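# Fold up a cardboard blank's two long walls and lid

## Task

Raise both long side walls of the flat cardboard blank to standing, and also raise the lid hinged on the outer edge of one of those walls, with the blank's base lying flat on the table at the end.

## Robot and tools

Robot: two arms, left_arm and right_arm, each ending in a four-finger hand with 16 motors (index, middle, ring, thumb). right_arm has a right hand; left_arm has a mirrored left hand. Calibrated bases in the scene frame: left_arm at (+0.031, +0.349, +0.008) m, right_arm at (-0.049, -0.319, +0.047) m, both nearly unrotated. Cameras: cam_high (fixed, on a stand behind the arms), cam_left_wrist, cam_right_wrist, all 672x504.

Scene frame: origin at table-top height, halfway between the nominal arm bases; +z up, +x away from the robot over the table, +y toward left_arm. Image left/right does not match arm names.

Hand point frame (right hand): +z runs along straight fingers toward the tips, +x crosses the palm away from the thumb, +y points out of the palm face (the palm surface sits at y = -0.062). On the left hand +x points toward the thumb instead. A rigid mast near the wrist (x +0.05 to +0.10, z -0.16 to -0.11, reaching y = +0.06; x sign flipped on the left hand) can collide with things. Fingertips carry rubber caps; the rest is hard plastic.

execute_actions(actions, cameras): actions is a list of actions; each action is a list of up to 15 rows, one row per 1/30 s step; if fewer than 15 rows, the last row is held to fill the step count. Each action lasts 0.5 s. Every row has exactly 48 numbers in [-1, 1], covering both arms even if one stays still, in this order: left dx, dy, dz, rx, ry, rz; left 16 hand motors; left current_limit; left speed; then the same 24 numbers for the right arm.

Arm numbers (dx..rz) are offsets, not poses: they are measured from that arm's Hand target as it was when the action began, along scene-frame axes, and rotation happens about the Hand target's position. Scale: 1.0 equals 0.6 m for dx, dy, dz and 180 degrees for rx, ry, rz (which together form one rotation vector). Rows inside one action are each counted from that same start, so they do not stack; but the next action starts from the new target, so repeating an offset moves further. A translation longer than 1.0 gets scaled down along its direction. All zeros re-asks for the current target.

Hand motor numbers are absolute goal angles, mapped linearly between each hinge's two stops, in this fixed order: index_mcp, index_abd, index_pip, index_dip, middle_mcp, middle_abd, middle_pip, middle_dip, ring_mcp, ring_abd, ring_pip, ring_dip, thumb_cmc, thumb_axl, thumb_mcp, thumb_ipl. Straight values: _mcp +0.75, _abd 0.00, _pip +0.58, _dip +0.70, thumb_cmc +0.71, thumb_axl +0.68, thumb_mcp +0.23, thumb_ipl +0.17. Moving toward -1 curls finger joints toward the palm, swings _abd away from the thumb, swings the thumb from beside the palm to in front of it (cmc), rolls the thumb (axl), and bends the thumb (mcp, ipl). A 0 is a real goal; to leave a hand unchanged, echo its hand_goal, hand_current_limit and hand_speed. current_limit maps -1..+1 to 0..550 mA (floor 11 mA) and also caps hinge speed; very low values may not lift a finger. speed gives (speed+1)/2 of 8.5 rad/s. Defaults: current_limit +0.4, speed -0.6; the last value sent persists.

cameras: list of names, ["all"], or [] for none; omitted or null gives all only when actions is empty. A wrong name voids the call. Sending an empty actions list returns the full state plus images.

Results: end_effector_position (m) and end_effector_quat_wxyz per arm in the scene frame (may be a few cm off, worse at long reach); Hand target (your latest commanded pose after clipping, the base for the next offsets); joint positions, velocities (may read "within noise" or be omitted), torques (include arm weight, have offsets; joints 3 and 4 wrap at ±28 N m). Per hand, one entry per motor in the order above: hand_goal, hand_measured (same scale; resending these instead of goals slackens a grip), hand_current_ma (positive pushes toward -1), hand_state (moving, goal, blocked, overload), plus hand_current_limit and hand_speed.

Behaviour to expect: orientation commands are clipped to 40 degrees from the measured orientation each step. The hand often stops short of the target, and the elbow sags under load; a wait will not fix it, so send the remaining distance as a further offset or command somewhat higher. To stop pressing on something, command the target back beyond the hand point. Grip force grows with how far the goal lies past the contact surface. A motor drawing 495 mA or more for 5 s cumulated shuts down for 10 s. Overloaded arms, pushes toward unreachable poses and long stretched holds heat motors: a MOTOR HOT line appears at 85 °C, and at 100 °C the arm goes limp for 30-60 s or longer. During an arm stop, hand commands are discarded. The scene keeps running while you think.

zoom_image(camera, region): camera is cam_high, cam_left_wrist or cam_right_wrist, and must be in the latest images; region [x0, y0, x1, y1] in pixels, top-left origin, no more than 504 by 504.

read_manual(section): only "licences"; no motion.

finished_scene(scene): scene 1, optional; final. The walls and lid must stay up without the robot's help.

Avoid: anything leaving the table, dropping or releasing moving parts, slamming, hard hits on fixed or heavy objects, forceful pushes, and any contact between the two hands or arms (one hand grasping the other's fingers counts). Loose objects may occasionally be nudged by outside pushes.

Each tool is called after "Emit:" as name(argument=value, ...), one argument or row to a line, values as JSON.

## Session

Emit:
execute_actions(
  actions=[],
)

Scene clock: 0.00 s.
left_arm: end_effector_position=(+0.6641, +0.0342, +0.3837) hand_goal=(+0.754, +0.000, +0.576, +0.696, +0.754, +0.000, +0.576, +0.696, +0.754, +0.000, +0.576, +0.696, +0.714, +0.678, +0.226, +0.168) hand_measured=(+0.754, +0.000, +0.576, +0.696, +0.754, +0.000, +0.576, +0.696, +0.754, +0.000, +0.576, +0.696, +0.714, +0.678, +0.226, +0.168) hand_current_ma=(+0, +0, +0, +0, +0, +0, +0, +0, +0, +0, +0, +0, +0, +0, +0, +0) hand_state=(goal, goal, goal, goal, goal, goal, goal, goal, goal, goal, goal, goal, goal, goal, goal, goal) hand_current_limit=0.40 hand_speed=-0.60 end_effector_quat_wxyz=(+0.612, +0.624, +0.484, -0.044) | right_arm: end_effector_position=(+0.3295, -0.2636, +0.2218) hand_goal=(+0.754, +0.000, +0.576, +0.696, +0.754, +0.000, +0.576, +0.696, +0.754, +0.000, +0.576, +0.696, +0.714, +0.678, +0.226, +0.168) hand_measured=(+0.754, +0.000, +0.576, +0.696, +0.754, +0.000, +0.576, +0.696, +0.754, +0.000, +0.576, +0.696, +0.714, +0.678, +0.226, +0.168) hand_current_ma=(+0, +0, +0, +0, +0, +0, +0, +0, +0, +0, +0, +0, +0, +0, +0, +0) hand_state=(goal, goal, goal, goal, goal, goal, goal, goal, goal, goal, goal, goal, goal, overload, goal, goal) hand_current_limit=0.40 hand_speed=-0.60 end_effector_quat_wxyz=(+0.075, +0.807, +0.555, +0.189)
Joint positions: left_arm=[-0.431 1.545 1.234 0.016 0.551 -0.574] | right_arm=[0.369 0.971 0.699 -0.893 0.055 0.72]
Joint velocities: within noise
Joint torques (N m): no reading
Heat: left arm: hottest elbow 30 °C; right arm: hottest shoulder 31 °C.
Hand target: left_arm +0.6679, +0.0326, +0.3971; +0.620, +0.621, +0.477, -0.039 | right_arm +0.3383, -0.2602, +0.2378; +0.079, +0.804, +0.553, +0.205

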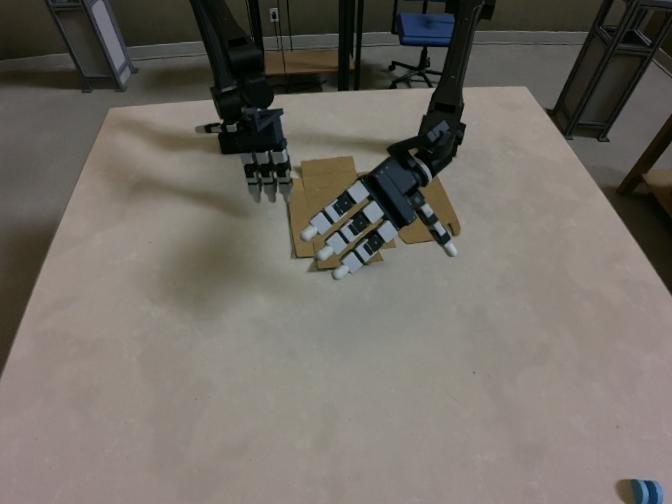

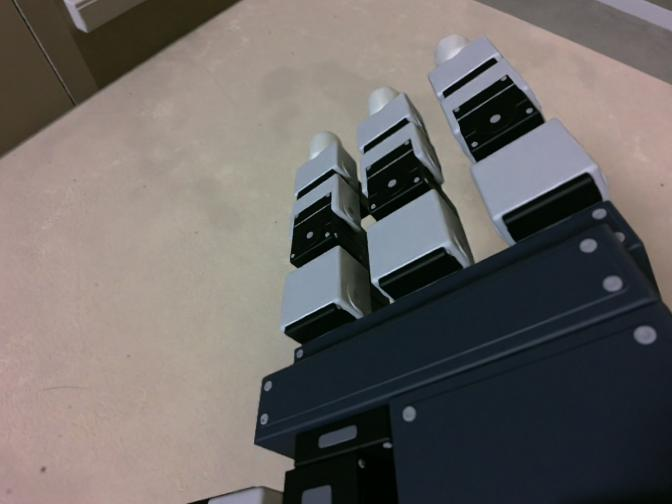

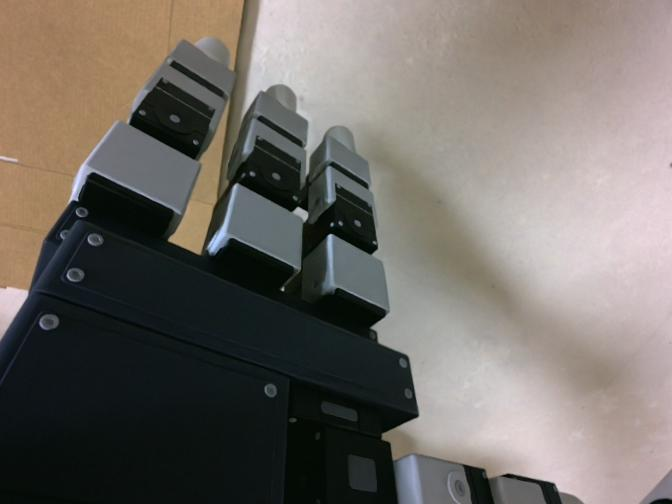

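Emit:
execute_actions(
  actions=[
    [[0,0.15,0,0,0,0,0.754,0,0.576,0.696,0.754,0,0.576,0.696,0.754,0,0.576,0.696,0.714,0.678,0.226,0.168,0.4,-0.6,0,0,0,0,0,0,0.754,0,0.576,0.696,0.754,0,0.576,0.696,0.754,0,0.576,0.696,0.714,0.678,0.226,0.168,0.4,-0.6]],
    [[0,0.2,0,0,0,0,0.754,0,0.576,0.696,0.754,0,0.576,0.696,0.754,0,0.576,0.696,0.714,0.678,0.226,0.168,0.4,-0.6,0,-0.1,0.1,0,0,0,0.754,0,0.576,0.696,0.754,0,0.576,0.696,0.754,0,0.576,0.696,0.714,0.678,0.226,0.168,0.4,-0.6]],
    [[0,0.2,0,0,0,0,0.754,0,0.576,0.696,0.754,0,0.576,0.696,0.754,0,0.576,0.696,0.714,0.678,0.226,0.168,0.4,-0.6,0,-0.15,0,0,0,0,0.754,0,0.576,0.696,0.754,0,0.576,0.696,0.754,0,0.576,0.696,0.714,0.678,0.226,0.168,0.4,-0.6]],
  ],
  cameras=["all"],
)

Scene clock: 9.07 s.
left_arm: end_effector_position=(+0.6558, +0.3610, +0.3729) hand_goal=(+0.754, +0.000, +0.576, +0.696, +0.754, +0.000, +0.576, +0.696, +0.754, +0.000, +0.576, +0.696, +0.714, +0.678, +0.226, +0.168) hand_measured=(+0.760, +0.002, +0.576, +0.696, +0.762, +0.002, +0.576, +0.696, +0.760, +0.002, +0.576, +0.696, +0.718, +0.678, +0.224, +0.168) hand_current_ma=(+3, +0, +0, +0, +4, +0, +0, +0, +4, +0, +0, +0, +2, +0, +0, +0) hand_state=(goal, goal, goal, goal, goal, goal, goal, goal, goal, goal, goal, goal, goal, goal, goal, goal) hand_current_limit=0.40 hand_speed=-0.60 end_effector_quat_wxyz=(+0.617, +0.612, +0.491, -0.053) | right_arm: end_effector_position=(+0.3211, -0.4054, +0.2668) hand_goal=(+0.754, +0.000, +0.576, +0.696, +0.754, +0.000, +0.576, +0.696, +0.754, +0.000, +0.576, +0.696, +0.714, +0.678, +0.226, +0.168) hand_measured=(+0.756, +0.000, +0.576, +0.696, +0.756, +0.000, +0.576, +0.696, +0.756, +0.000, +0.576, +0.696, +0.714, +0.678, +0.222, +0.168) hand_current_ma=(+1, +0, +0, +0, +1, +0, +0, +0, +1, +0, +0, +0, +0, +0, -2, +0) hand_state=(goal, goal, goal, goal, goal, goal, goal, goal, goal, goal, goal, goal, goal, overload, goal, goal) hand_current_limit=0.40 hand_speed=-0.60 end_effector_quat_wxyz=(+0.064, +0.810, +0.551, +0.189)
Joint positions: left_arm=[0.233 1.47 1.179 -0.334 1.162 -0.177] | right_arm=[-0.204 0.893 0.786 -1.104 -0.181 0.202]
Joint torques (N m): left_arm=[-1.26 -10.4 15.58 1.44 0.83 0.2] | right_arm=[-0.21 -1.96 17.63 0.34 -0.18 -0.13]
Heat: left arm: hottest elbow 31 °C; right arm: hottest shoulder 31 °C.
Hand target: left_arm +0.6679, +0.3627, +0.3970; +0.620, +0.621, +0.477, -0.039 | right_arm +0.3383, -0.4103, +0.2978; +0.079, +0.804, +0.553, +0.205
Off the commanded pose: left_arm 0.027 m, 2 deg | right_arm 0.036 m, 3 deg.
camera_calibration:
cam_left_wrist: T_world_to_cam=[[-0.824174, -0.561213, 0.0760062, 0.676592], [-0.512424, 0.681821, -0.522055, 0.244716], [0.241161, -0.469212, -0.849518, 0.452277], [0, 0, 0, 1]] pos_world=[0.573956, 0.425073, 0.460548]
cam_right_wrist: T_world_to_cam=[[0.251917, -0.967535, 0.0203159, -0.444019], [-0.899598, -0.226387, 0.37346, 0.0527454], [-0.356737, -0.112357, -0.927424, 0.442378], [0, 0, 0, 1]] pos_world=[0.317118, -0.367958, 0.399594]

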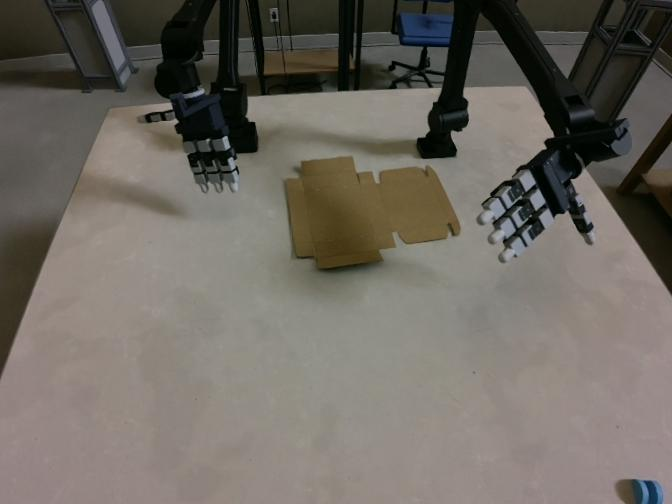

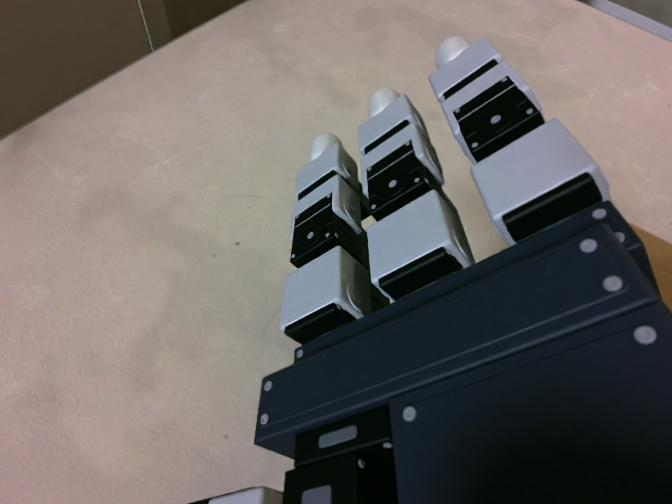

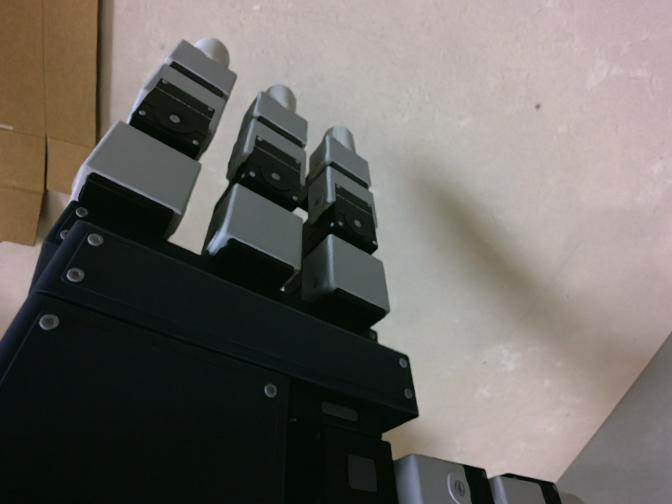

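Emit:
zoom_image(
  camera="cam_high",
  region=[270, 140, 480, 290],
)

Scaled by 2.400 from the camera's 672x504 image, which has a finer 960x720 frame.

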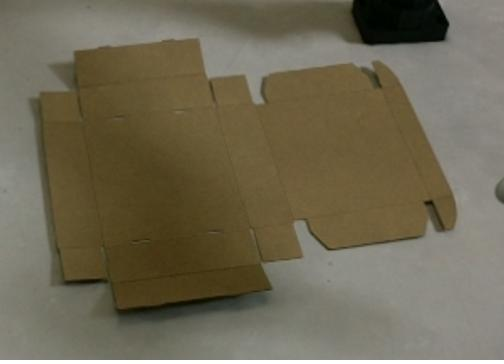

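Emit:
zoom_image(
  camera="cam_high",
  region=[280, 150, 380, 225],
)

Emit:
zoom_image(
  camera="cam_high",
  region=[280, 210, 400, 280],
)

Emit:
zoom_image(
  camera="cam_high",
  region=[360, 155, 470, 255],
)

Scaled by 5.040 from the camera's 672x504 image, which has a finer 960x720 frame.

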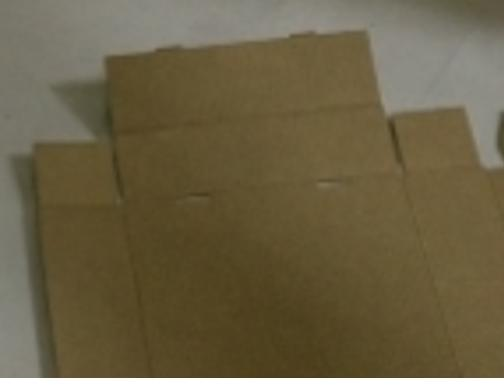

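Scaled by 4.200 from the camera's 672x504 image, which has a finer 960x720 frame.

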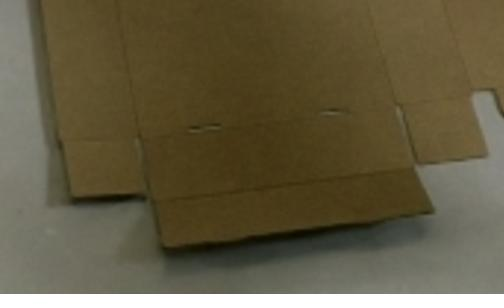

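Scaled by 4.582 from the camera's 672x504 image, which has a finer 960x720 frame.

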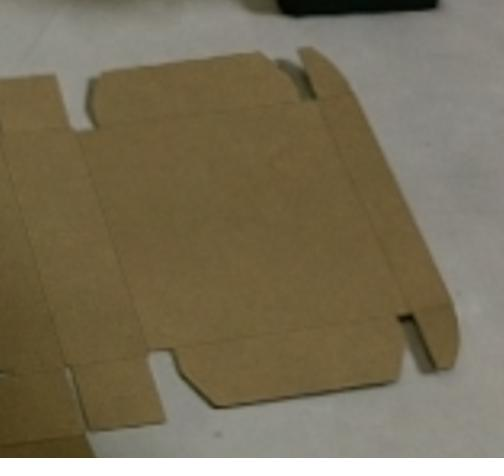

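Emit:
execute_actions(
  actions=[
    [[-0.125,0.02,0,0.1135,-0.0071,-0.0873,0.754,0,0.576,0.696,0.754,0,0.576,0.696,0.754,0,0.576,0.696,0.714,0.678,0.226,0.168,0.4,-0.6,0,0,0,-0.0385,0.0149,0.1512,0.754,0,0.576,0.696,0.754,0,0.576,0.696,0.754,0,0.576,0.696,0.714,0.678,0.226,0.168,0.4,-0.6]],
    [[-0.125,0.02,0,0.1135,-0.0071,-0.0873,0.754,0,0.576,0.696,0.754,0,0.576,0.696,0.754,0,0.576,0.696,0.714,0.678,0.226,0.168,0.4,-0.6,0,0,0,-0.0385,0.0149,0.1512,0.754,0,0.576,0.696,0.754,0,0.576,0.696,0.754,0,0.576,0.696,0.714,0.678,0.226,0.168,0.4,-0.6]],
    [[-0.125,0.02,0,0.1135,-0.0071,-0.0873,0.754,0,0.576,0.696,0.754,0,0.576,0.696,0.754,0,0.576,0.696,0.714,0.678,0.226,0.168,0.4,-0.6,0,0,0,-0.0385,0.0149,0.1512,0.754,0,0.576,0.696,0.754,0,0.576,0.696,0.754,0,0.576,0.696,0.714,0.678,0.226,0.168,0.4,-0.6]],
    [[-0.125,0.02,0,0.1135,-0.0071,-0.0873,0.754,0,0.576,0.696,0.754,0,0.576,0.696,0.754,0,0.576,0.696,0.714,0.678,0.226,0.168,0.4,-0.6,0,0,0,-0.0385,0.0149,0.1512,0.754,0,0.576,0.696,0.754,0,0.576,0.696,0.754,0,0.576,0.696,0.714,0.678,0.226,0.168,0.4,-0.6]],
  ],
  cameras=["all"],
)

Scene clock: 109.37 s.
left_arm: end_effector_position=(+0.3627, +0.4102, +0.3825) hand_goal=(+0.754, +0.000, +0.576, +0.696, +0.754, +0.000, +0.576, +0.696, +0.754, +0.000, +0.576, +0.696, +0.714, +0.678, +0.226, +0.168) hand_measured=(+0.754, +0.002, +0.576, +0.696, +0.754, +0.002, +0.576, +0.696, +0.754, +0.002, +0.576, +0.696, +0.716, +0.678, +0.224, +0.168) hand_current_ma=(+0, +0, +0, +0, +0, +0, +0, +0, +0, +0, +0, +0, +1, +0, -1, +0) hand_state=(goal, goal, goal, goal, goal, goal, goal, goal, goal, goal, goal, goal, goal, goal, goal, goal) hand_current_limit=0.40 hand_speed=-0.60 end_effector_quat_wxyz=(-0.016, +0.995, +0.011, +0.096) | right_arm: end_effector_position=(+0.3231, -0.4051, +0.2811) hand_goal=(+0.754, +0.000, +0.576, +0.696, +0.754, +0.000, +0.576, +0.696, +0.754, +0.000, +0.576, +0.696, +0.714, +0.678, +0.226, +0.168) hand_measured=(+0.754, +0.000, +0.576, +0.696, +0.754, +0.000, +0.576, +0.696, +0.754, +0.000, +0.576, +0.696, +0.716, +0.678, +0.222, +0.168) hand_current_ma=(+0, +0, +0, +0, +0, +0, +0, +0, +0, +0, +0, +0, +1, +0, -2, +0) hand_state=(goal, goal, goal, goal, goal, goal, goal, goal, goal, goal, goal, goal, goal, overload, goal, goal) hand_current_limit=0.40 hand_speed=-0.60 end_effector_quat_wxyz=(-0.015, +0.010, +1.000, +0.007)
Joint positions: left_arm=[0.453 1.149 1.446 -1.682 0.057 2.017] | right_arm=[-0.451 1.375 1.285 -1.515 0.001 -2.005]
Joint torques (N m): left_arm=[-1.38 -5.19 13.56 0.51 0.15 0.09] | right_arm=[0.79 -8 16.16 -0.55 0 -0.1]
Heat: left arm: hottest elbow 38 °C; right arm: hottest elbow 42 °C.
Hand target: left_arm +0.3678, +0.4107, +0.3971; -0.001, +1.000, +0.000, +0.000 | right_arm +0.3383, -0.4103, +0.2977; -0.001, +0.001, +1.000, +0.000
Off the commanded pose: left_arm 0.015 m, 11 deg | right_arm 0.023 m, 2 deg.
joint sent to its limit (left arm) — joint 4 (wrist pitch), lower limit. The joint targets are off in orientation, not in position.
camera_calibration:
cam_left_wrist: T_world_to_cam=[[-0.776868, 0.618355, -0.118796, 0.0353574], [0.297431, 0.526666, 0.79634, -0.6684], [0.554987, 0.583318, -0.593069, -0.0895094], [0, 0, 0, 1]] pos_world=[0.275947, 0.382373, 0.483389]
cam_right_wrist: T_world_to_cam=[[0.813681, 0.581256, 0.00802608, 0.00488039], [0.418551, -0.595386, 0.685807, -0.613838], [0.403408, -0.554669, -0.727739, -0.0245578], [0, 0, 0, 1]] pos_world=[0.262858, -0.381928, 0.403063]

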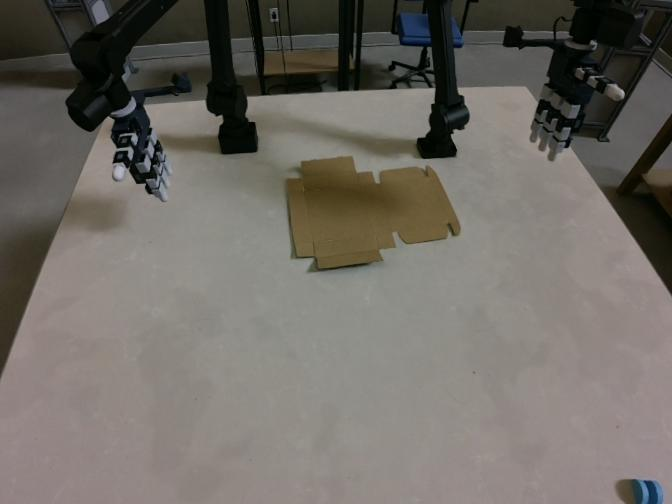

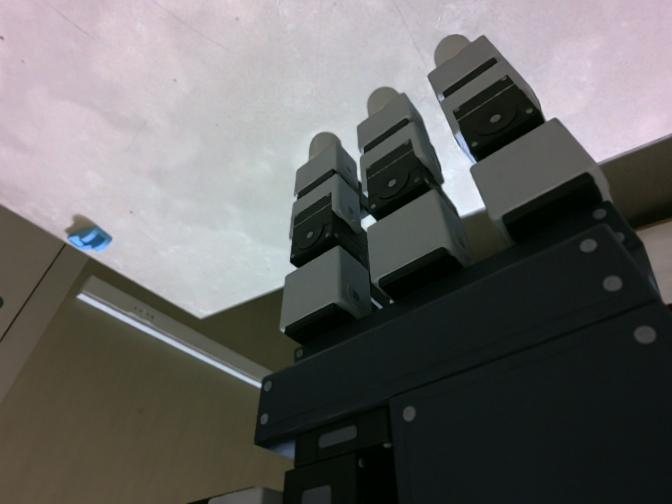

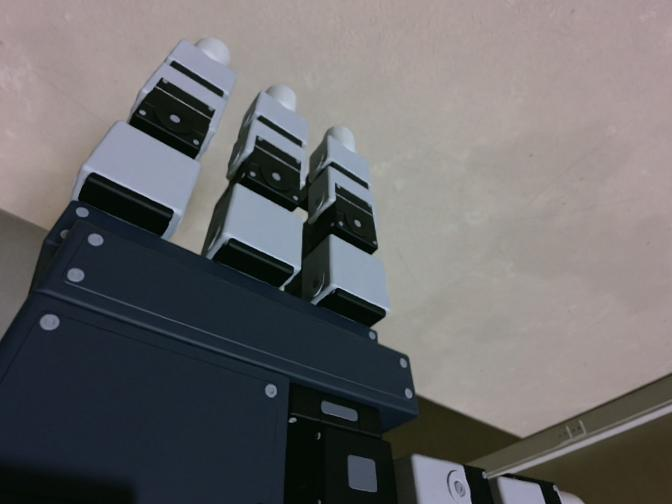

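Emit:
execute_actions(
  actions=[
    [[-0.028,-0.15,-0.03,-0.0555,0,0,0.754,0,0.576,0.696,0.754,0,0.576,0.696,0.754,0,0.576,0.696,0.714,0.678,0.226,0.168,0.4,-0.6,-0.016,0.06,-0.06,0,0,0,0.342,0,0.139,0.261,0.342,0,0.139,0.261,0.342,0,0.139,0.261,0.714,0.678,0.226,0.168,0.4,-0.6]],
    [[-0.028,-0.15,-0.03,-0.0555,0,0,0.754,0,0.576,0.696,0.754,0,0.576,0.696,0.754,0,0.576,0.696,0.714,0.678,0.226,0.168,0.4,-0.6,-0.016,0.06,-0.06,0,0,0,0.342,0,0.139,0.261,0.342,0,0.139,0.261,0.342,0,0.139,0.261,0.714,0.678,0.226,0.168,0.4,-0.6]],
    [[-0.028,-0.15,-0.03,-0.0555,0,0,0.754,0,0.576,0.696,0.754,0,0.576,0.696,0.754,0,0.576,0.696,0.714,0.678,0.226,0.168,0.4,-0.6,-0.016,0.06,-0.06,0,0,0,0.342,0,0.139,0.261,0.342,0,0.139,0.261,0.342,0,0.139,0.261,0.714,0.678,0.226,0.168,0.4,-0.6]],
    [[-0.028,-0.15,-0.03,-0.0555,0,0,0.754,0,0.576,0.696,0.754,0,0.576,0.696,0.754,0,0.576,0.696,0.714,0.678,0.226,0.168,0.4,-0.6,-0.016,0.06,-0.06,0,0,0,0.342,0,0.139,0.261,0.342,0,0.139,0.261,0.342,0,0.139,0.261,0.714,0.678,0.226,0.168,0.4,-0.6]],
  ],
  cameras=["all"],
)

Scene clock: 151.70 s.
left_arm: end_effector_position=(+0.3032, +0.0522, +0.3281) hand_goal=(+0.754, +0.000, +0.576, +0.696, +0.754, +0.000, +0.576, +0.696, +0.754, +0.000, +0.576, +0.696, +0.714, +0.678, +0.226, +0.168) hand_measured=(+0.760, +0.002, +0.576, +0.696, +0.760, +0.002, +0.576, +0.696, +0.760, +0.002, +0.576, +0.696, +0.720, +0.678, +0.224, +0.168) hand_current_ma=(+3, +0, +0, +0, +3, +0, +0, +0, +3, +0, +0, +0, +2, +0, -1, +0) hand_state=(goal, goal, goal, goal, goal, goal, goal, goal, goal, goal, goal, goal, goal, goal, goal, goal) hand_current_limit=0.40 hand_speed=-0.60 end_effector_quat_wxyz=(+0.341, +0.940, -0.002, -0.003) | right_arm: end_effector_position=(+0.2967, -0.2670, +0.1505) hand_goal=(+0.342, +0.000, +0.140, +0.262, +0.342, +0.000, +0.140, +0.262, +0.342, +0.000, +0.140, +0.262, +0.714, +0.678, +0.226, +0.168) hand_measured=(+0.354, +0.000, +0.146, +0.266, +0.352, +0.000, +0.148, +0.266, +0.352, +0.000, +0.146, +0.266, +0.716, +0.678, +0.222, +0.168) hand_current_ma=(+13, +0, +5, +2, +12, +0, +6, +2, +10, +0, +5, +2, +0, +0, -3, +0) hand_state=(goal, goal, goal, goal, goal, goal, goal, goal, goal, goal, goal, goal, goal, overload, goal, goal) hand_current_limit=0.40 hand_speed=-0.60 end_effector_quat_wxyz=(-0.011, -0.002, +1.000, +0.002)
Joint positions: left_arm=[-0.466 0.993 0.952 -1.191 0.621 1.02] | right_arm=[-0.097 1.296 0.857 -1.154 -0.002 -1.674]
Joint torques (N m): left_arm=[-2.26 -4.95 9.18 1.43 0.74 0.01] | right_arm=[0.44 -7.82 9.26 0.28 -0.1 0.03]
Heat: left arm: hottest elbow 36 °C; right arm: hottest elbow 40 °C.
Hand target: left_arm +0.3007, +0.0507, +0.3252; +0.341, +0.940, +0.000, +0.000 | right_arm +0.2998, -0.2662, +0.1537; -0.001, +0.001, +1.000, +0.000
Off the commanded pose: left_arm 0.004 m, 0 deg | right_arm 0.005 m, 1 deg.
camera_calibration:
cam_left_wrist: T_world_to_cam=[[-0.772557, 0.497651, -0.394333, 0.299479], [0.460081, 0.86676, 0.19249, -0.287814], [0.437585, -0.0327156, -0.898582, 0.288088], [0, 0, 0, 1]] pos_world=[0.237719, 0.109855, 0.432366]
cam_right_wrist: T_world_to_cam=[[0.800054, 0.599852, 0.00959617, -0.0440104], [0.425934, -0.579209, 0.695052, -0.430394], [0.422486, -0.551992, -0.718895, -0.0386754], [0, 0, 0, 1]] pos_world=[0.23487, -0.244237, 0.271765]

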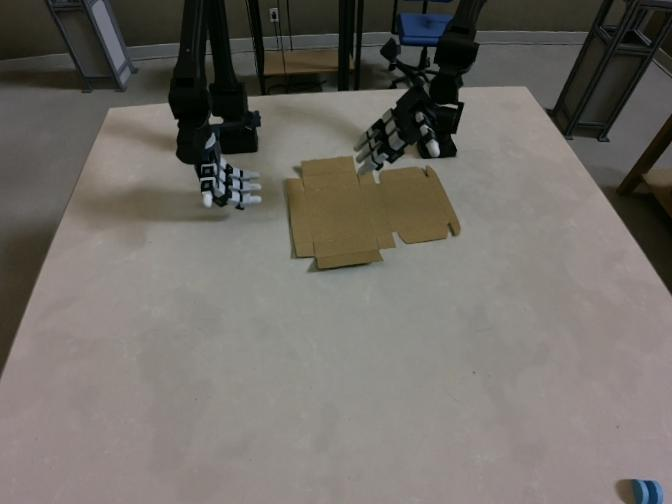

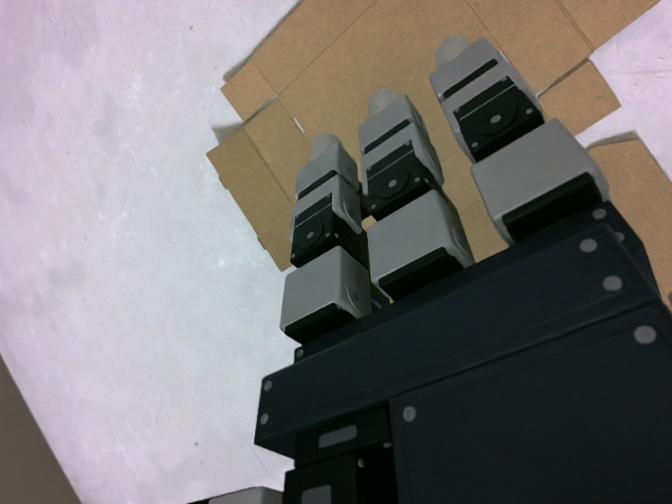

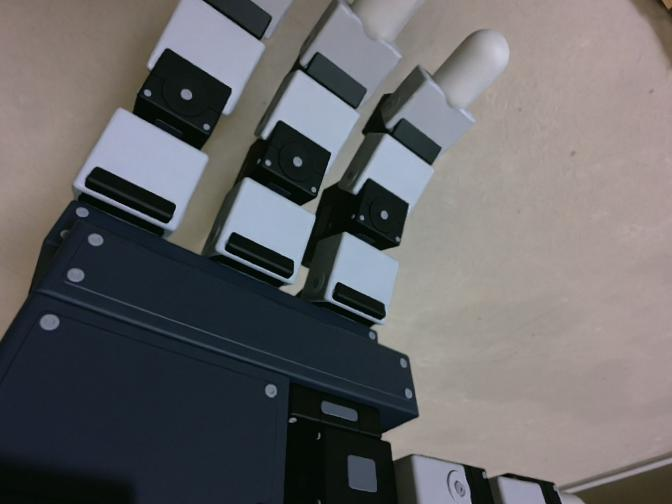

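Emit:
zoom_image(
  camera="cam_left_wrist",
  region=[170, 0, 672, 300],
)

Scaled by 1.004 from the camera's 672x504 image, which has a finer 960x720 frame.

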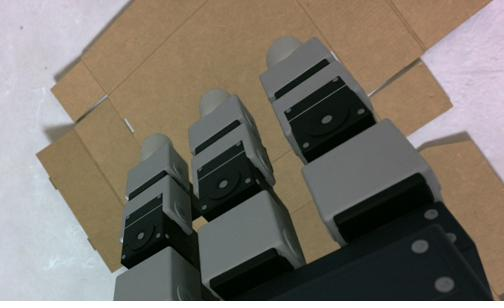

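Emit:
execute_actions(
  actions=[
    [[0,0,-0.08,0,0,0,0.754,0,0.576,0.696,0.754,0,0.576,0.696,0.754,0,0.576,0.696,0.714,0.678,0.226,0.168,0.4,-0.6,0,0.02,-0.05,0,0,0,0.342,0,0.139,0.261,0.342,0,0.139,0.261,0.342,0,0.139,0.261,0.714,0.678,0.226,0.168,0.4,-0.6]],
    [[0,0,-0.08,0,0,0,0.754,0,0.576,0.696,0.754,0,0.576,0.696,0.754,0,0.576,0.696,0.714,0.678,0.226,0.168,0.4,-0.6,0,0.02,-0.05,0,0,0,0.342,0,0.139,0.261,0.342,0,0.139,0.261,0.342,0,0.139,0.261,0.714,0.678,0.226,0.168,0.4,-0.6]],
    [[0,0,-0.07,0,0,0,0.754,0,0.576,0.696,0.754,0,0.576,0.696,0.754,0,0.576,0.696,0.714,0.678,0.226,0.168,0.4,-0.6,0,0.02,-0.04,0,0,0,0.342,0,0.139,0.261,0.342,0,0.139,0.261,0.342,0,0.139,0.261,0.714,0.678,0.226,0.168,0.4,-0.6]],
  ],
  cameras=["all"],
)

Scene clock: 160.57 s.
left_arm: end_effector_position=(+0.3021, +0.0526, +0.1910) hand_goal=(+0.754, +0.000, +0.576, +0.696, +0.754, +0.000, +0.576, +0.696, +0.754, +0.000, +0.576, +0.696, +0.714, +0.678, +0.226, +0.168) hand_measured=(+0.760, +0.002, +0.576, +0.696, +0.760, +0.002, +0.576, +0.696, +0.760, +0.002, +0.576, +0.696, +0.720, +0.678, +0.224, +0.168) hand_current_ma=(+3, +0, +0, +0, +3, +0, +0, +0, +3, +0, +0, +0, +2, +0, -1, +0) hand_state=(goal, goal, goal, goal, goal, goal, goal, goal, goal, goal, goal, goal, goal, goal, goal, goal) hand_current_limit=0.40 hand_speed=-0.60 end_effector_quat_wxyz=(+0.341, +0.940, +0.000, +0.002) | right_arm: end_effector_position=(+0.3039, -0.2332, +0.0845) hand_goal=(+0.342, +0.000, +0.140, +0.262, +0.342, +0.000, +0.140, +0.262, +0.342, +0.000, +0.140, +0.262, +0.714, +0.678, +0.226, +0.168) hand_measured=(+0.334, -0.002, +0.136, +0.266, +0.338, +0.000, +0.138, +0.266, +0.342, +0.000, +0.140, +0.266, +0.714, +0.678, +0.222, +0.168) hand_current_ma=(-8, -1, -2, +2, -3, +0, +0, +2, +0, +0, +0, +2, +0, +0, -3, +0) hand_state=(goal, goal, goal, goal, goal, goal, goal, goal, goal, goal, goal, goal, goal, overload, goal, goal) hand_current_limit=0.40 hand_speed=-0.60 end_effector_quat_wxyz=(+0.012, -0.003, +1.000, +0.000)
Joint positions: left_arm=[-0.47 1.087 0.637 -0.768 0.614 1.009] | right_arm=[0.008 1.389 0.74 -0.898 0 -1.572]
Joint torques (N m): left_arm=[-1.85 -4.78 8.69 1.85 0.77 -0.05] | right_arm=[0.91 -4.95 7.02 0.76 -0.12 0.14]
Heat: left arm: hottest elbow 36 °C; right arm: hottest elbow 39 °C.
Hand target: left_arm +0.3007, +0.0507, +0.1872; +0.341, +0.940, +0.000, +0.000 | right_arm +0.2999, -0.2303, +0.0696; -0.001, +0.001, +1.000, +0.000
Off the commanded pose: left_arm 0.005 m, 0 deg | right_arm 0.016 m, 1 deg.
camera_calibration:
cam_left_wrist: T_world_to_cam=[[-0.772281, 0.491929, -0.40198, 0.246146], [0.452005, 0.870118, 0.196433, -0.259823], [0.446402, -0.0299955, -0.89433, 0.16176], [0, 0, 0, 1]] pos_world=[0.235325, 0.109842, 0.294651]
cam_right_wrist: T_world_to_cam=[[0.797249, 0.602072, 0.0436216, -0.0709786], [0.395074, -0.575053, 0.716401, -0.359452], [0.45641, -0.553916, -0.696324, -0.08318], [0, 0, 0, 1]] pos_world=[0.236562, -0.210044, 0.202688]

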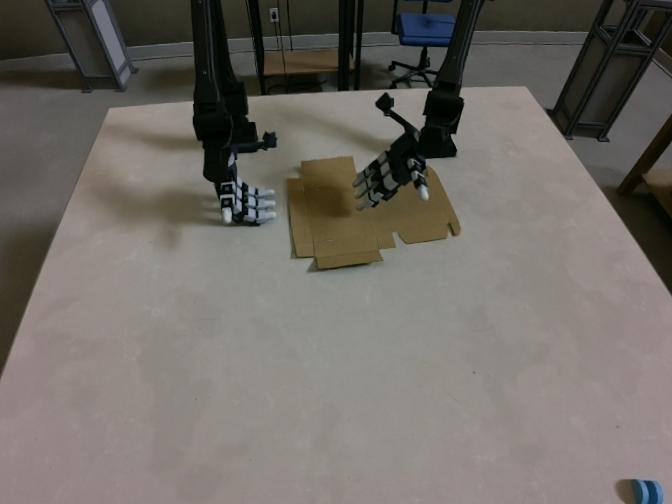

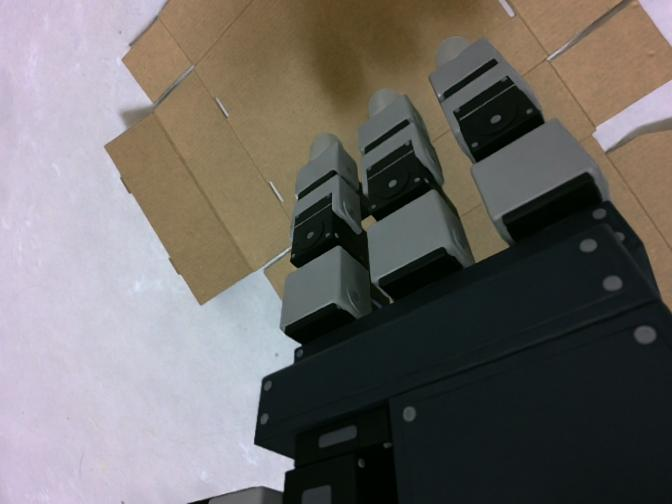

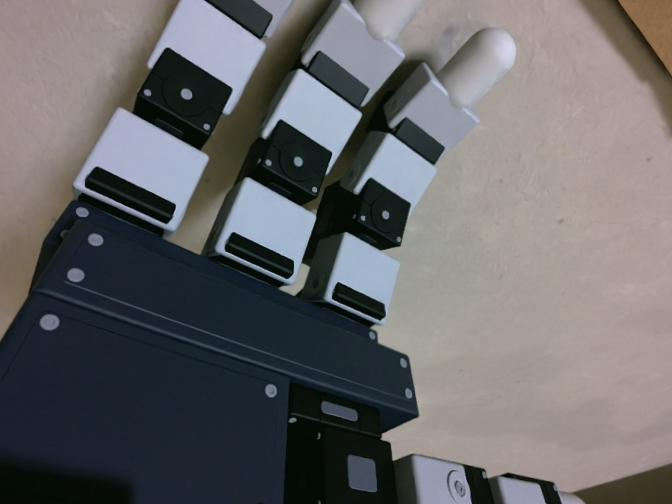

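Emit:
execute_actions(
  actions=[
    [[0,0,-0.035,0,0,0,0.754,0,0.576,0.696,0.754,0,0.576,0.696,0.754,0,0.576,0.696,0.714,0.678,0.226,0.168,0.4,-0.6,0,0.02,0.025,0,0,0,0.342,0,0.139,0.261,0.342,0,0.139,0.261,0.342,0,0.139,0.261,0.714,0.678,0.226,0.168,0.4,-0.6]],
    [[0,0,-0.025,0,0,0,0.754,0,0.576,0.696,0.754,0,0.576,0.696,0.754,0,0.576,0.696,0.714,0.678,0.226,0.168,0.4,-0.6,0,0.02,0,0,0,0,0.342,0,0.139,0.261,0.342,0,0.139,0.261,0.342,0,0.139,0.261,0.714,0.678,0.226,0.168,0.4,-0.6]],
  ],
  cameras=["all"],
)

Scene clock: 171.47 s.
left_arm: end_effector_position=(+0.3033, +0.0519, +0.1577) hand_goal=(+0.754, +0.000, +0.576, +0.696, +0.754, +0.000, +0.576, +0.696, +0.754, +0.000, +0.576, +0.696, +0.714, +0.678, +0.226, +0.168) hand_measured=(+0.758, +0.000, +0.576, +0.696, +0.760, +0.002, +0.576, +0.696, +0.760, +0.002, +0.576, +0.696, +0.720, +0.678, +0.224, +0.168) hand_current_ma=(+1, +0, +0, +0, +3, +0, +0, +0, +3, +0, +0, +0, +2, +0, -1, +0) hand_state=(goal, goal, goal, goal, goal, goal, goal, goal, goal, goal, goal, goal, goal, goal, goal, goal) hand_current_limit=0.40 hand_speed=-0.60 end_effector_quat_wxyz=(+0.343, +0.939, -0.002, +0.005) | right_arm: end_effector_position=(+0.2999, -0.2096, +0.0841) hand_goal=(+0.342, +0.000, +0.140, +0.262, +0.342, +0.000, +0.140, +0.262, +0.342, +0.000, +0.140, +0.262, +0.714, +0.678, +0.226, +0.168) hand_measured=(+0.328, +0.006, +0.134, +0.266, +0.338, +0.000, +0.138, +0.266, +0.344, +0.000, +0.140, +0.266, +0.714, +0.678, +0.222, +0.168) hand_current_ma=(-17, +3, -4, +2, -2, +0, -1, +2, +1, +0, +0, +2, +0, +0, -3, +0) hand_state=(goal, goal, goal, goal, goal, goal, goal, goal, goal, goal, goal, goal, goal, overload, goal, goal) hand_current_limit=0.40 hand_speed=-0.60 end_effector_quat_wxyz=(+0.004, +0.002, +1.000, +0.000)
Joint positions: left_arm=[-0.47 1.149 0.577 -0.638 0.614 1.008] | right_arm=[0.082 1.389 0.74 -0.914 0 -1.489]
Joint torques (N m): left_arm=[-0.79 -4.54 7.87 1.72 0.82 -0.01] | right_arm=[1.38 -6.65 9.02 -0.7 -0.15 0.05]
Heat: left arm: hottest elbow 36 °C; right arm: hottest elbow 37 °C.
Hand target: left_arm +0.3007, +0.0507, +0.1511; +0.341, +0.940, +0.000, +0.000 | right_arm +0.2998, -0.2062, +0.0847; -0.001, +0.001, +1.000, +0.000
Off the commanded pose: left_arm 0.007 m, 1 deg | right_arm 0.003 m, 1 deg.
camera_calibration:
cam_left_wrist: T_world_to_cam=[[-0.769661, 0.490743, -0.408403, 0.234288], [0.450882, 0.870683, 0.19651, -0.252857], [0.452026, -0.0328954, -0.891398, 0.129424], [0, 0, 0, 1]] pos_world=[0.235828, 0.109441, 0.260741]
cam_right_wrist: T_world_to_cam=[[0.803777, 0.594099, 0.0314591, -0.0845782], [0.400537, -0.579484, 0.709766, -0.346027], [0.439901, -0.557893, -0.703735, -0.0637739], [0, 0, 0, 1]] pos_world=[0.234633, -0.185848, 0.203379]

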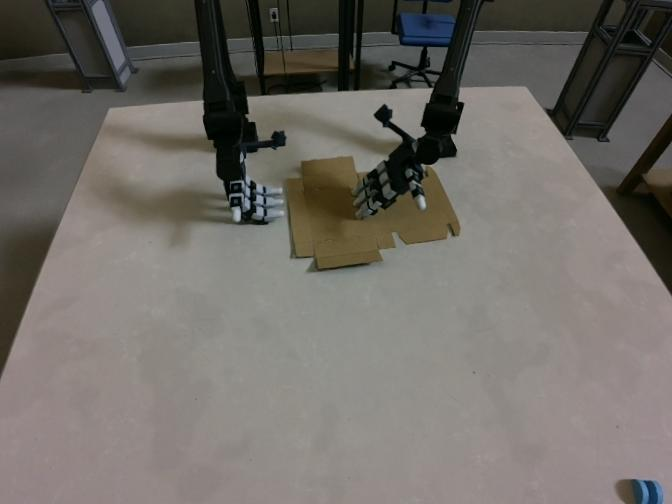

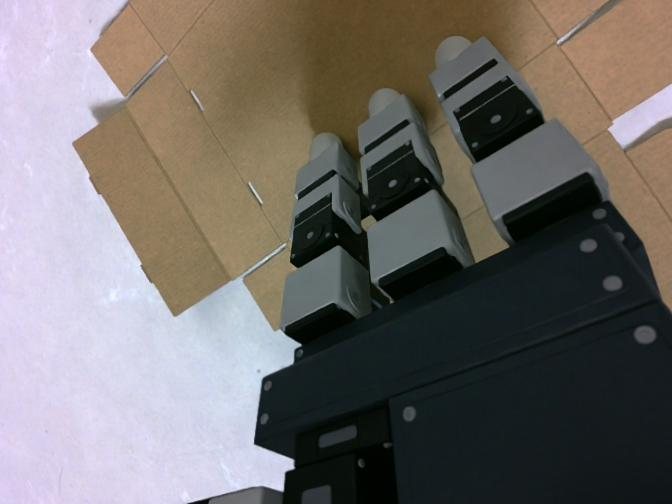

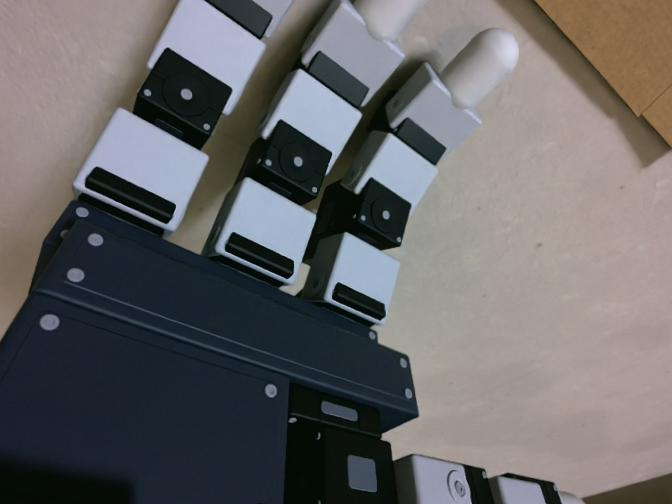

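Emit:
zoom_image(
  camera="cam_high",
  region=[220, 150, 320, 250],
)

Scaled by 5.040 from the camera's 672x504 image, which has a finer 960x720 frame.

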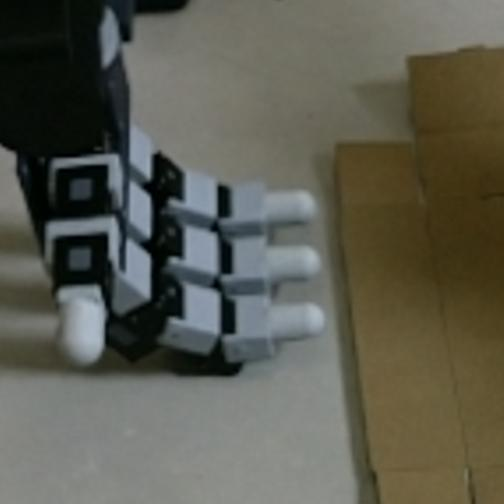

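Emit:
execute_actions(
  actions=[
    [[0,0,-0.015,0,0,0,0.754,0,0.576,0.696,0.754,0,0.576,0.696,0.754,0,0.576,0.696,0.714,0.678,0.226,0.168,0.4,-0.6,0,0,0.06,0,0,0,0.616,0,0.431,-0.029,0.616,0,0.431,-0.029,0.616,0,0.431,-0.029,0.714,0.678,0.226,0.168,0.4,-0.6]],
    [[0,0,-0.01,0,0,0,0.754,0,0.576,0.696,0.754,0,0.576,0.696,0.754,0,0.576,0.696,0.714,0.678,0.226,0.168,0.4,-0.6,0,0,-0.02,0,0,0,0.616,0,0.431,-0.029,0.616,0,0.431,-0.029,0.616,0,0.431,-0.029,0.714,0.678,0.226,0.168,0.4,-0.6]],
  ],
  cameras=["cam_high"],
)

Emit:
zoom_image(
  camera="cam_high",
  region=[220, 150, 320, 250],
)

Emit:
zoom_image(
  camera="cam_high",
  region=[330, 130, 460, 230],
)

Scene clock: 202.10 s.
left_arm: end_effector_position=(+0.3054, +0.0497, +0.1548) hand_goal=(+0.754, +0.000, +0.576, +0.696, +0.754, +0.000, +0.576, +0.696, +0.754, +0.000, +0.576, +0.696, +0.714, +0.678, +0.226, +0.168) hand_measured=(+0.752, -0.004, +0.574, +0.696, +0.750, -0.002, +0.574, +0.696, +0.748, -0.002, +0.572, +0.694, +0.720, +0.678, +0.224, +0.168) hand_current_ma=(+0, -1, +0, +0, -1, +0, -1, +0, -2, +0, -1, +0, +2, +0, -1, +0) hand_state=(goal, goal, goal, goal, goal, goal, goal, goal, goal, goal, goal, goal, goal, goal, goal, goal) hand_current_limit=0.40 hand_speed=-0.60 end_effector_quat_wxyz=(+0.352, +0.936, -0.007, +0.014) | right_arm: end_effector_position=(+0.2848, -0.2072, +0.1027) hand_goal=(+0.616, +0.000, +0.432, -0.028, +0.616, +0.000, +0.432, -0.028, +0.616, +0.000, +0.432, -0.028, +0.714, +0.678, +0.226, +0.168) hand_measured=(+0.592, +0.004, +0.414, -0.032, +0.614, -0.002, +0.428, -0.028, +0.616, +0.000, +0.430, -0.024, +0.714, +0.678, +0.222, +0.168) hand_current_ma=(-39, +1, -22, -3, -2, -1, -2, +0, +0, +0, -1, +2, +0, +0, -3, +0) hand_state=(blocked, goal, goal, goal, goal, goal, goal, goal, goal, goal, goal, goal, goal, overload, goal, goal) hand_current_limit=0.40 hand_speed=-0.60 end_effector_quat_wxyz=(-0.016, -0.001, +1.000, +0.001)
Joint positions: left_arm=[-0.47 1.164 0.563 -0.582 0.624 1.008] | right_arm=[0.09 1.34 0.755 -1.017 -0.004 -1.486]
Joint torques (N m): left_arm=[-2.08 -3.37 6.9 1.59 0.39 0.01] | right_arm=[0.32 -6.12 11.12 0.35 0.05 0.01]
Heat: left arm: hottest elbow 34 °C; right arm: hottest elbow 34 °C.
Hand target: left_arm +0.3007, +0.0507, +0.1361; +0.341, +0.940, +0.000, +0.000 | right_arm +0.2998, -0.2062, +0.1087; -0.001, +0.001, +1.000, +0.000
Off the commanded pose: left_arm 0.019 m, 2 deg | right_arm 0.016 m, 2 deg.
Images, in order (width x height): cam_high 672x504.

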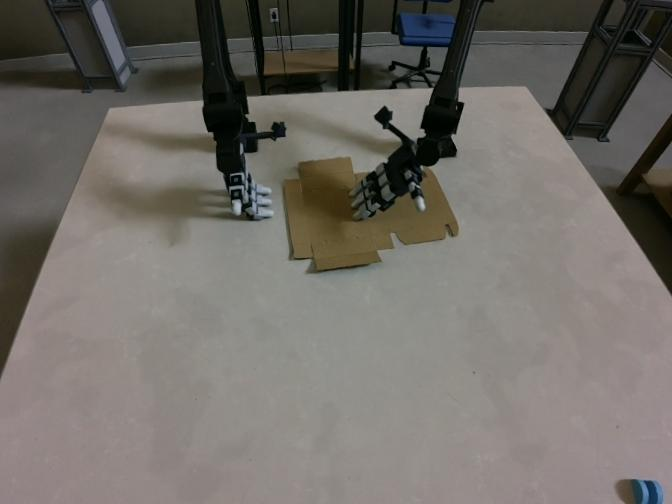

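Scaled by 5.040 from the camera's 672x504 image, which has a finer 960x720 frame.

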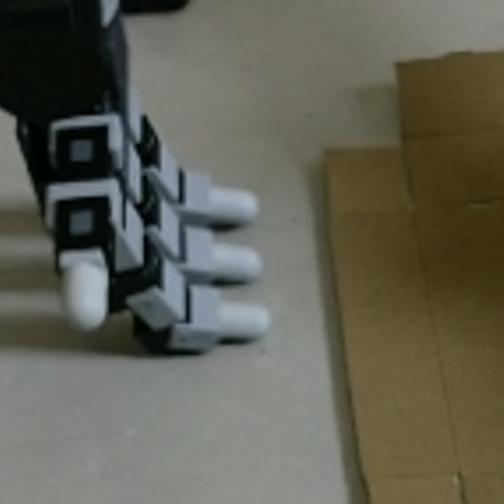

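Scaled by 3.877 from the camera's 672x504 image, which has a finer 960x720 frame.

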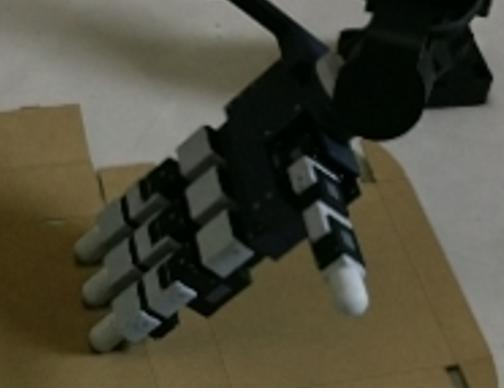

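Emit:
execute_actions(
  actions=[
    [[0,0,0,0,0,0,0.754,0,0.576,0.696,0.754,0,0.576,0.696,0.754,0,0.576,0.696,0.714,0.678,0.226,0.168,0.4,-0.6,0,0,0.01,0,0,0,0.616,0,0.431,-0.029,0.616,0,0.431,-0.029,0.616,0,0.431,-0.029,0.714,0.678,0.226,0.168,0.4,-0.6]],
    [[0,0,0,0,0,0,0.754,0,0.576,0.696,0.754,0,0.576,0.696,0.754,0,0.576,0.696,0.714,0.678,0.226,0.168,0.4,-0.6,0,0.04,0,0,0,0,0.616,0,0.431,-0.029,0.616,0,0.431,-0.029,0.616,0,0.431,-0.029,0.714,0.678,0.226,0.168,0.4,-0.6]],
    [[0,0,0,0,0,0,0.754,0,0.576,0.696,0.754,0,0.576,0.696,0.754,0,0.576,0.696,0.714,0.678,0.226,0.168,0.4,-0.6,0,0.04,0,0,0,0,0.616,0,0.431,-0.029,0.616,0,0.431,-0.029,0.616,0,0.431,-0.029,0.714,0.678,0.226,0.168,0.4,-0.6]],
  ],
  cameras=["cam_high"],
)

Emit:
zoom_image(
  camera="cam_high",
  region=[240, 150, 340, 250],
)

Scene clock: 213.97 s.
left_arm: end_effector_position=(+0.3054, +0.0497, +0.1548) hand_goal=(+0.754, +0.000, +0.576, +0.696, +0.754, +0.000, +0.576, +0.696, +0.754, +0.000, +0.576, +0.696, +0.714, +0.678, +0.226, +0.168) hand_measured=(+0.752, -0.004, +0.574, +0.696, +0.750, -0.002, +0.574, +0.696, +0.748, -0.002, +0.572, +0.694, +0.720, +0.678, +0.224, +0.168) hand_current_ma=(+0, -1, +0, +0, -1, +0, -1, +0, -2, +0, -1, +0, +2, +0, -1, +0) hand_state=(goal, goal, goal, goal, goal, goal, goal, goal, goal, goal, goal, goal, goal, goal, goal, goal) hand_current_limit=0.40 hand_speed=-0.60 end_effector_quat_wxyz=(+0.352, +0.936, -0.007, +0.014) | right_arm: end_effector_position=(+0.2816, -0.1631, +0.1063) hand_goal=(+0.616, +0.000, +0.432, -0.028, +0.616, +0.000, +0.432, -0.028, +0.616, +0.000, +0.432, -0.028, +0.714, +0.678, +0.226, +0.168) hand_measured=(+0.618, -0.004, +0.428, -0.032, +0.618, -0.002, +0.430, -0.030, +0.616, +0.000, +0.430, -0.024, +0.714, +0.678, +0.222, +0.168) hand_current_ma=(+0, -3, -2, -3, +2, -1, -1, -1, +0, +0, -1, +2, +0, +0, -3, +0) hand_state=(goal, goal, goal, goal, goal, goal, goal, goal, goal, goal, goal, goal, goal, overload, goal, goal) hand_current_limit=0.40 hand_speed=-0.60 end_effector_quat_wxyz=(-0.012, -0.004, +1.000, -0.003)
Joint positions: left_arm=[-0.47 1.164 0.563 -0.582 0.624 1.008] | right_arm=[0.232 1.34 0.767 -1.023 0 -1.35]
Joint torques (N m): left_arm=[-1.61 -3.55 6.72 1.57 0.31 -0.04] | right_arm=[0.32 -5.77 12.63 -0.02 -0.05 0.08]
Heat: left arm: hottest elbow 34 °C; right arm: hottest elbow 35 °C.
Hand target: left_arm +0.3007, +0.0507, +0.1361; +0.341, +0.940, +0.000, +0.000 | right_arm +0.3000, -0.1583, +0.1148; -0.001, +0.001, +1.000, +0.000
Off the commanded pose: left_arm 0.019 m, 2 deg | right_arm 0.021 m, 1 deg.
Images, in order (width x height): cam_high 672x504.

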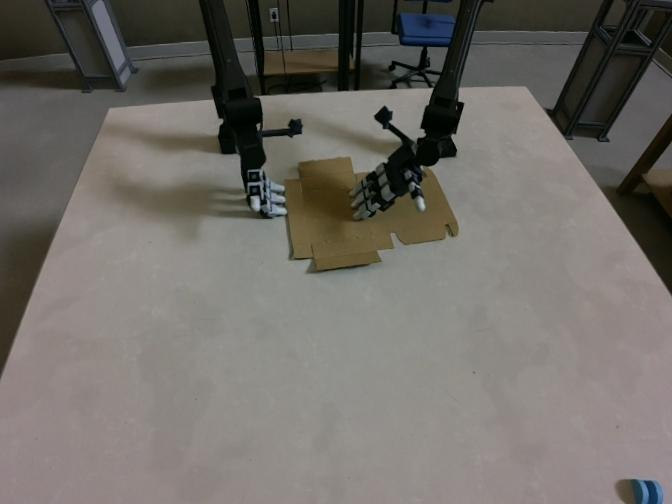

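Scaled by 5.040 from the camera's 672x504 image, which has a finer 960x720 frame.

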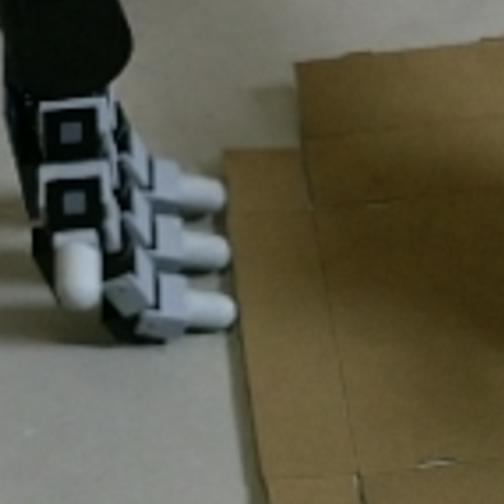

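Emit:
execute_actions(
  actions=[
    [[0,0,0,0,0,0,0.754,0,0.576,0.696,0.754,0,0.576,0.696,0.754,0,0.576,0.696,0.714,0.678,0.226,0.168,0.4,-0.6,0,0.02,-0.004,0,0,0,0.616,0,0.431,-0.029,0.616,0,0.431,-0.029,0.616,0,0.431,-0.029,0.714,0.678,0.226,0.168,0.4,-0.6]],
    [[0,0,0,0,0,0,0.754,0,0.576,0.696,0.754,0,0.576,0.696,0.754,0,0.576,0.696,0.714,0.678,0.226,0.168,0.4,-0.6,0,0.015,0,0,0,0,0.616,0,0.431,-0.029,0.616,0,0.431,-0.029,0.616,0,0.431,-0.029,0.714,0.678,0.226,0.168,0.4,-0.6]],
  ],
  cameras=["cam_high", "cam_left_wrist"],
)

Emit:
zoom_image(
  camera="cam_high",
  region=[240, 150, 340, 250],
)

Scene clock: 219.97 s.
left_arm: end_effector_position=(+0.3055, +0.0497, +0.1547) hand_goal=(+0.754, +0.000, +0.576, +0.696, +0.754, +0.000, +0.576, +0.696, +0.754, +0.000, +0.576, +0.696, +0.714, +0.678, +0.226, +0.168) hand_measured=(+0.752, -0.004, +0.574, +0.696, +0.750, -0.002, +0.574, +0.696, +0.748, -0.002, +0.572, +0.694, +0.720, +0.678, +0.224, +0.168) hand_current_ma=(+0, -1, +0, +0, -1, +0, -1, +0, -3, +0, -1, +0, +2, +0, -1, +0) hand_state=(goal, goal, goal, goal, goal, goal, goal, goal, goal, goal, goal, goal, goal, goal, goal, goal) hand_current_limit=0.40 hand_speed=-0.60 end_effector_quat_wxyz=(+0.352, +0.936, -0.007, +0.014) | right_arm: end_effector_position=(+0.2827, -0.1562, +0.1053) hand_goal=(+0.616, +0.000, +0.432, -0.028, +0.616, +0.000, +0.432, -0.028, +0.616, +0.000, +0.432, -0.028, +0.714, +0.678, +0.226, +0.168) hand_measured=(+0.636, -0.026, +0.422, -0.050, +0.630, -0.006, +0.440, -0.028, +0.628, -0.002, +0.438, -0.024, +0.714, +0.678, +0.222, +0.168) hand_current_ma=(+30, -32, -9, -30, +18, -3, +6, +0, +15, -1, +4, +2, +0, +0, -3, +0) hand_state=(blocked, blocked, goal, blocked, goal, goal, goal, goal, goal, goal, goal, goal, goal, overload, goal, goal) hand_current_limit=0.40 hand_speed=-0.60 end_effector_quat_wxyz=(-0.009, +0.007, +1.000, -0.015)
Joint positions: left_arm=[-0.47 1.165 0.563 -0.582 0.624 1.008] | right_arm=[0.269 1.342 0.772 -1.026 0.024 -1.291]
Joint torques (N m): left_arm=[-1.08 -3.6 6.8 1.7 0.36 0.02] | right_arm=[2.73 -4.72 13.14 0.34 -0.87 0.09]
Heat: left arm: hottest elbow 34 °C; right arm: hottest elbow 35 °C.
Hand target: left_arm +0.3006, +0.0507, +0.1361; +0.341, +0.940, +0.000, +0.000 | right_arm +0.3000, -0.1372, +0.1124; -0.001, +0.001, +1.000, +0.000
Off the commanded pose: left_arm 0.019 m, 2 deg | right_arm 0.027 m, 2 deg.
camera_calibration:
cam_left_wrist: T_world_to_cam=[[-0.759215, 0.484954, -0.434064, 0.236893], [0.450193, 0.872945, 0.187862, -0.249853], [0.470019, -0.0527849, -0.881077, 0.119566], [0, 0, 0, 1]] pos_world=[0.236137, 0.109538, 0.255112]
Images, in order (width x height): cam_high 672x504, cam_left_wrist 672x504.

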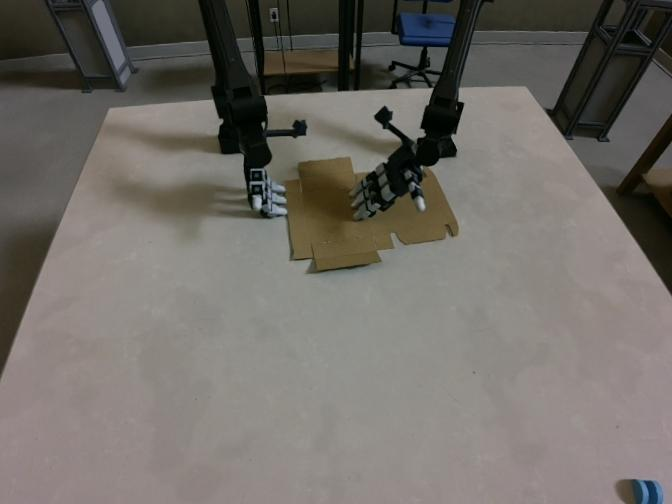

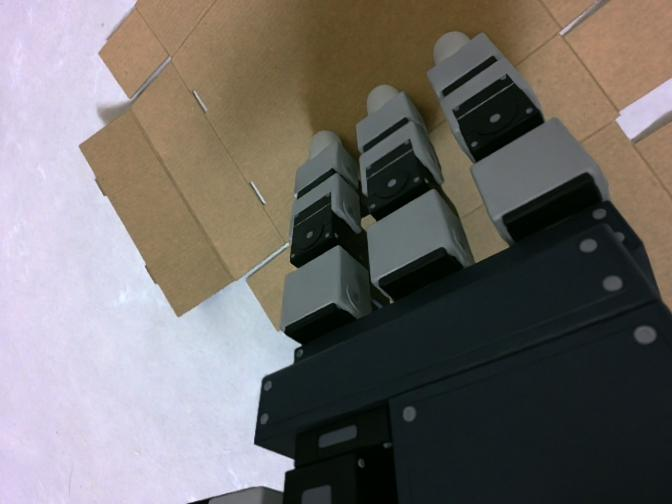

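Scaled by 5.040 from the camera's 672x504 image, which has a finer 960x720 frame.

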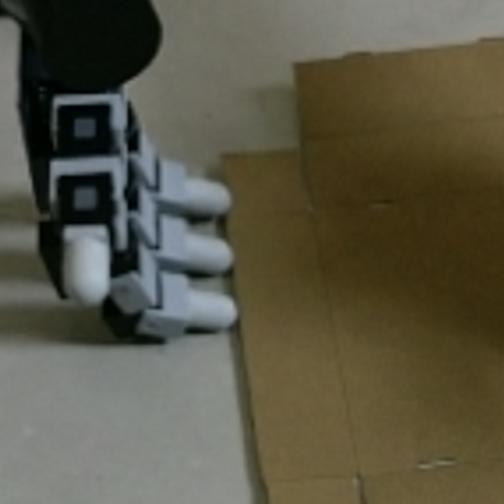

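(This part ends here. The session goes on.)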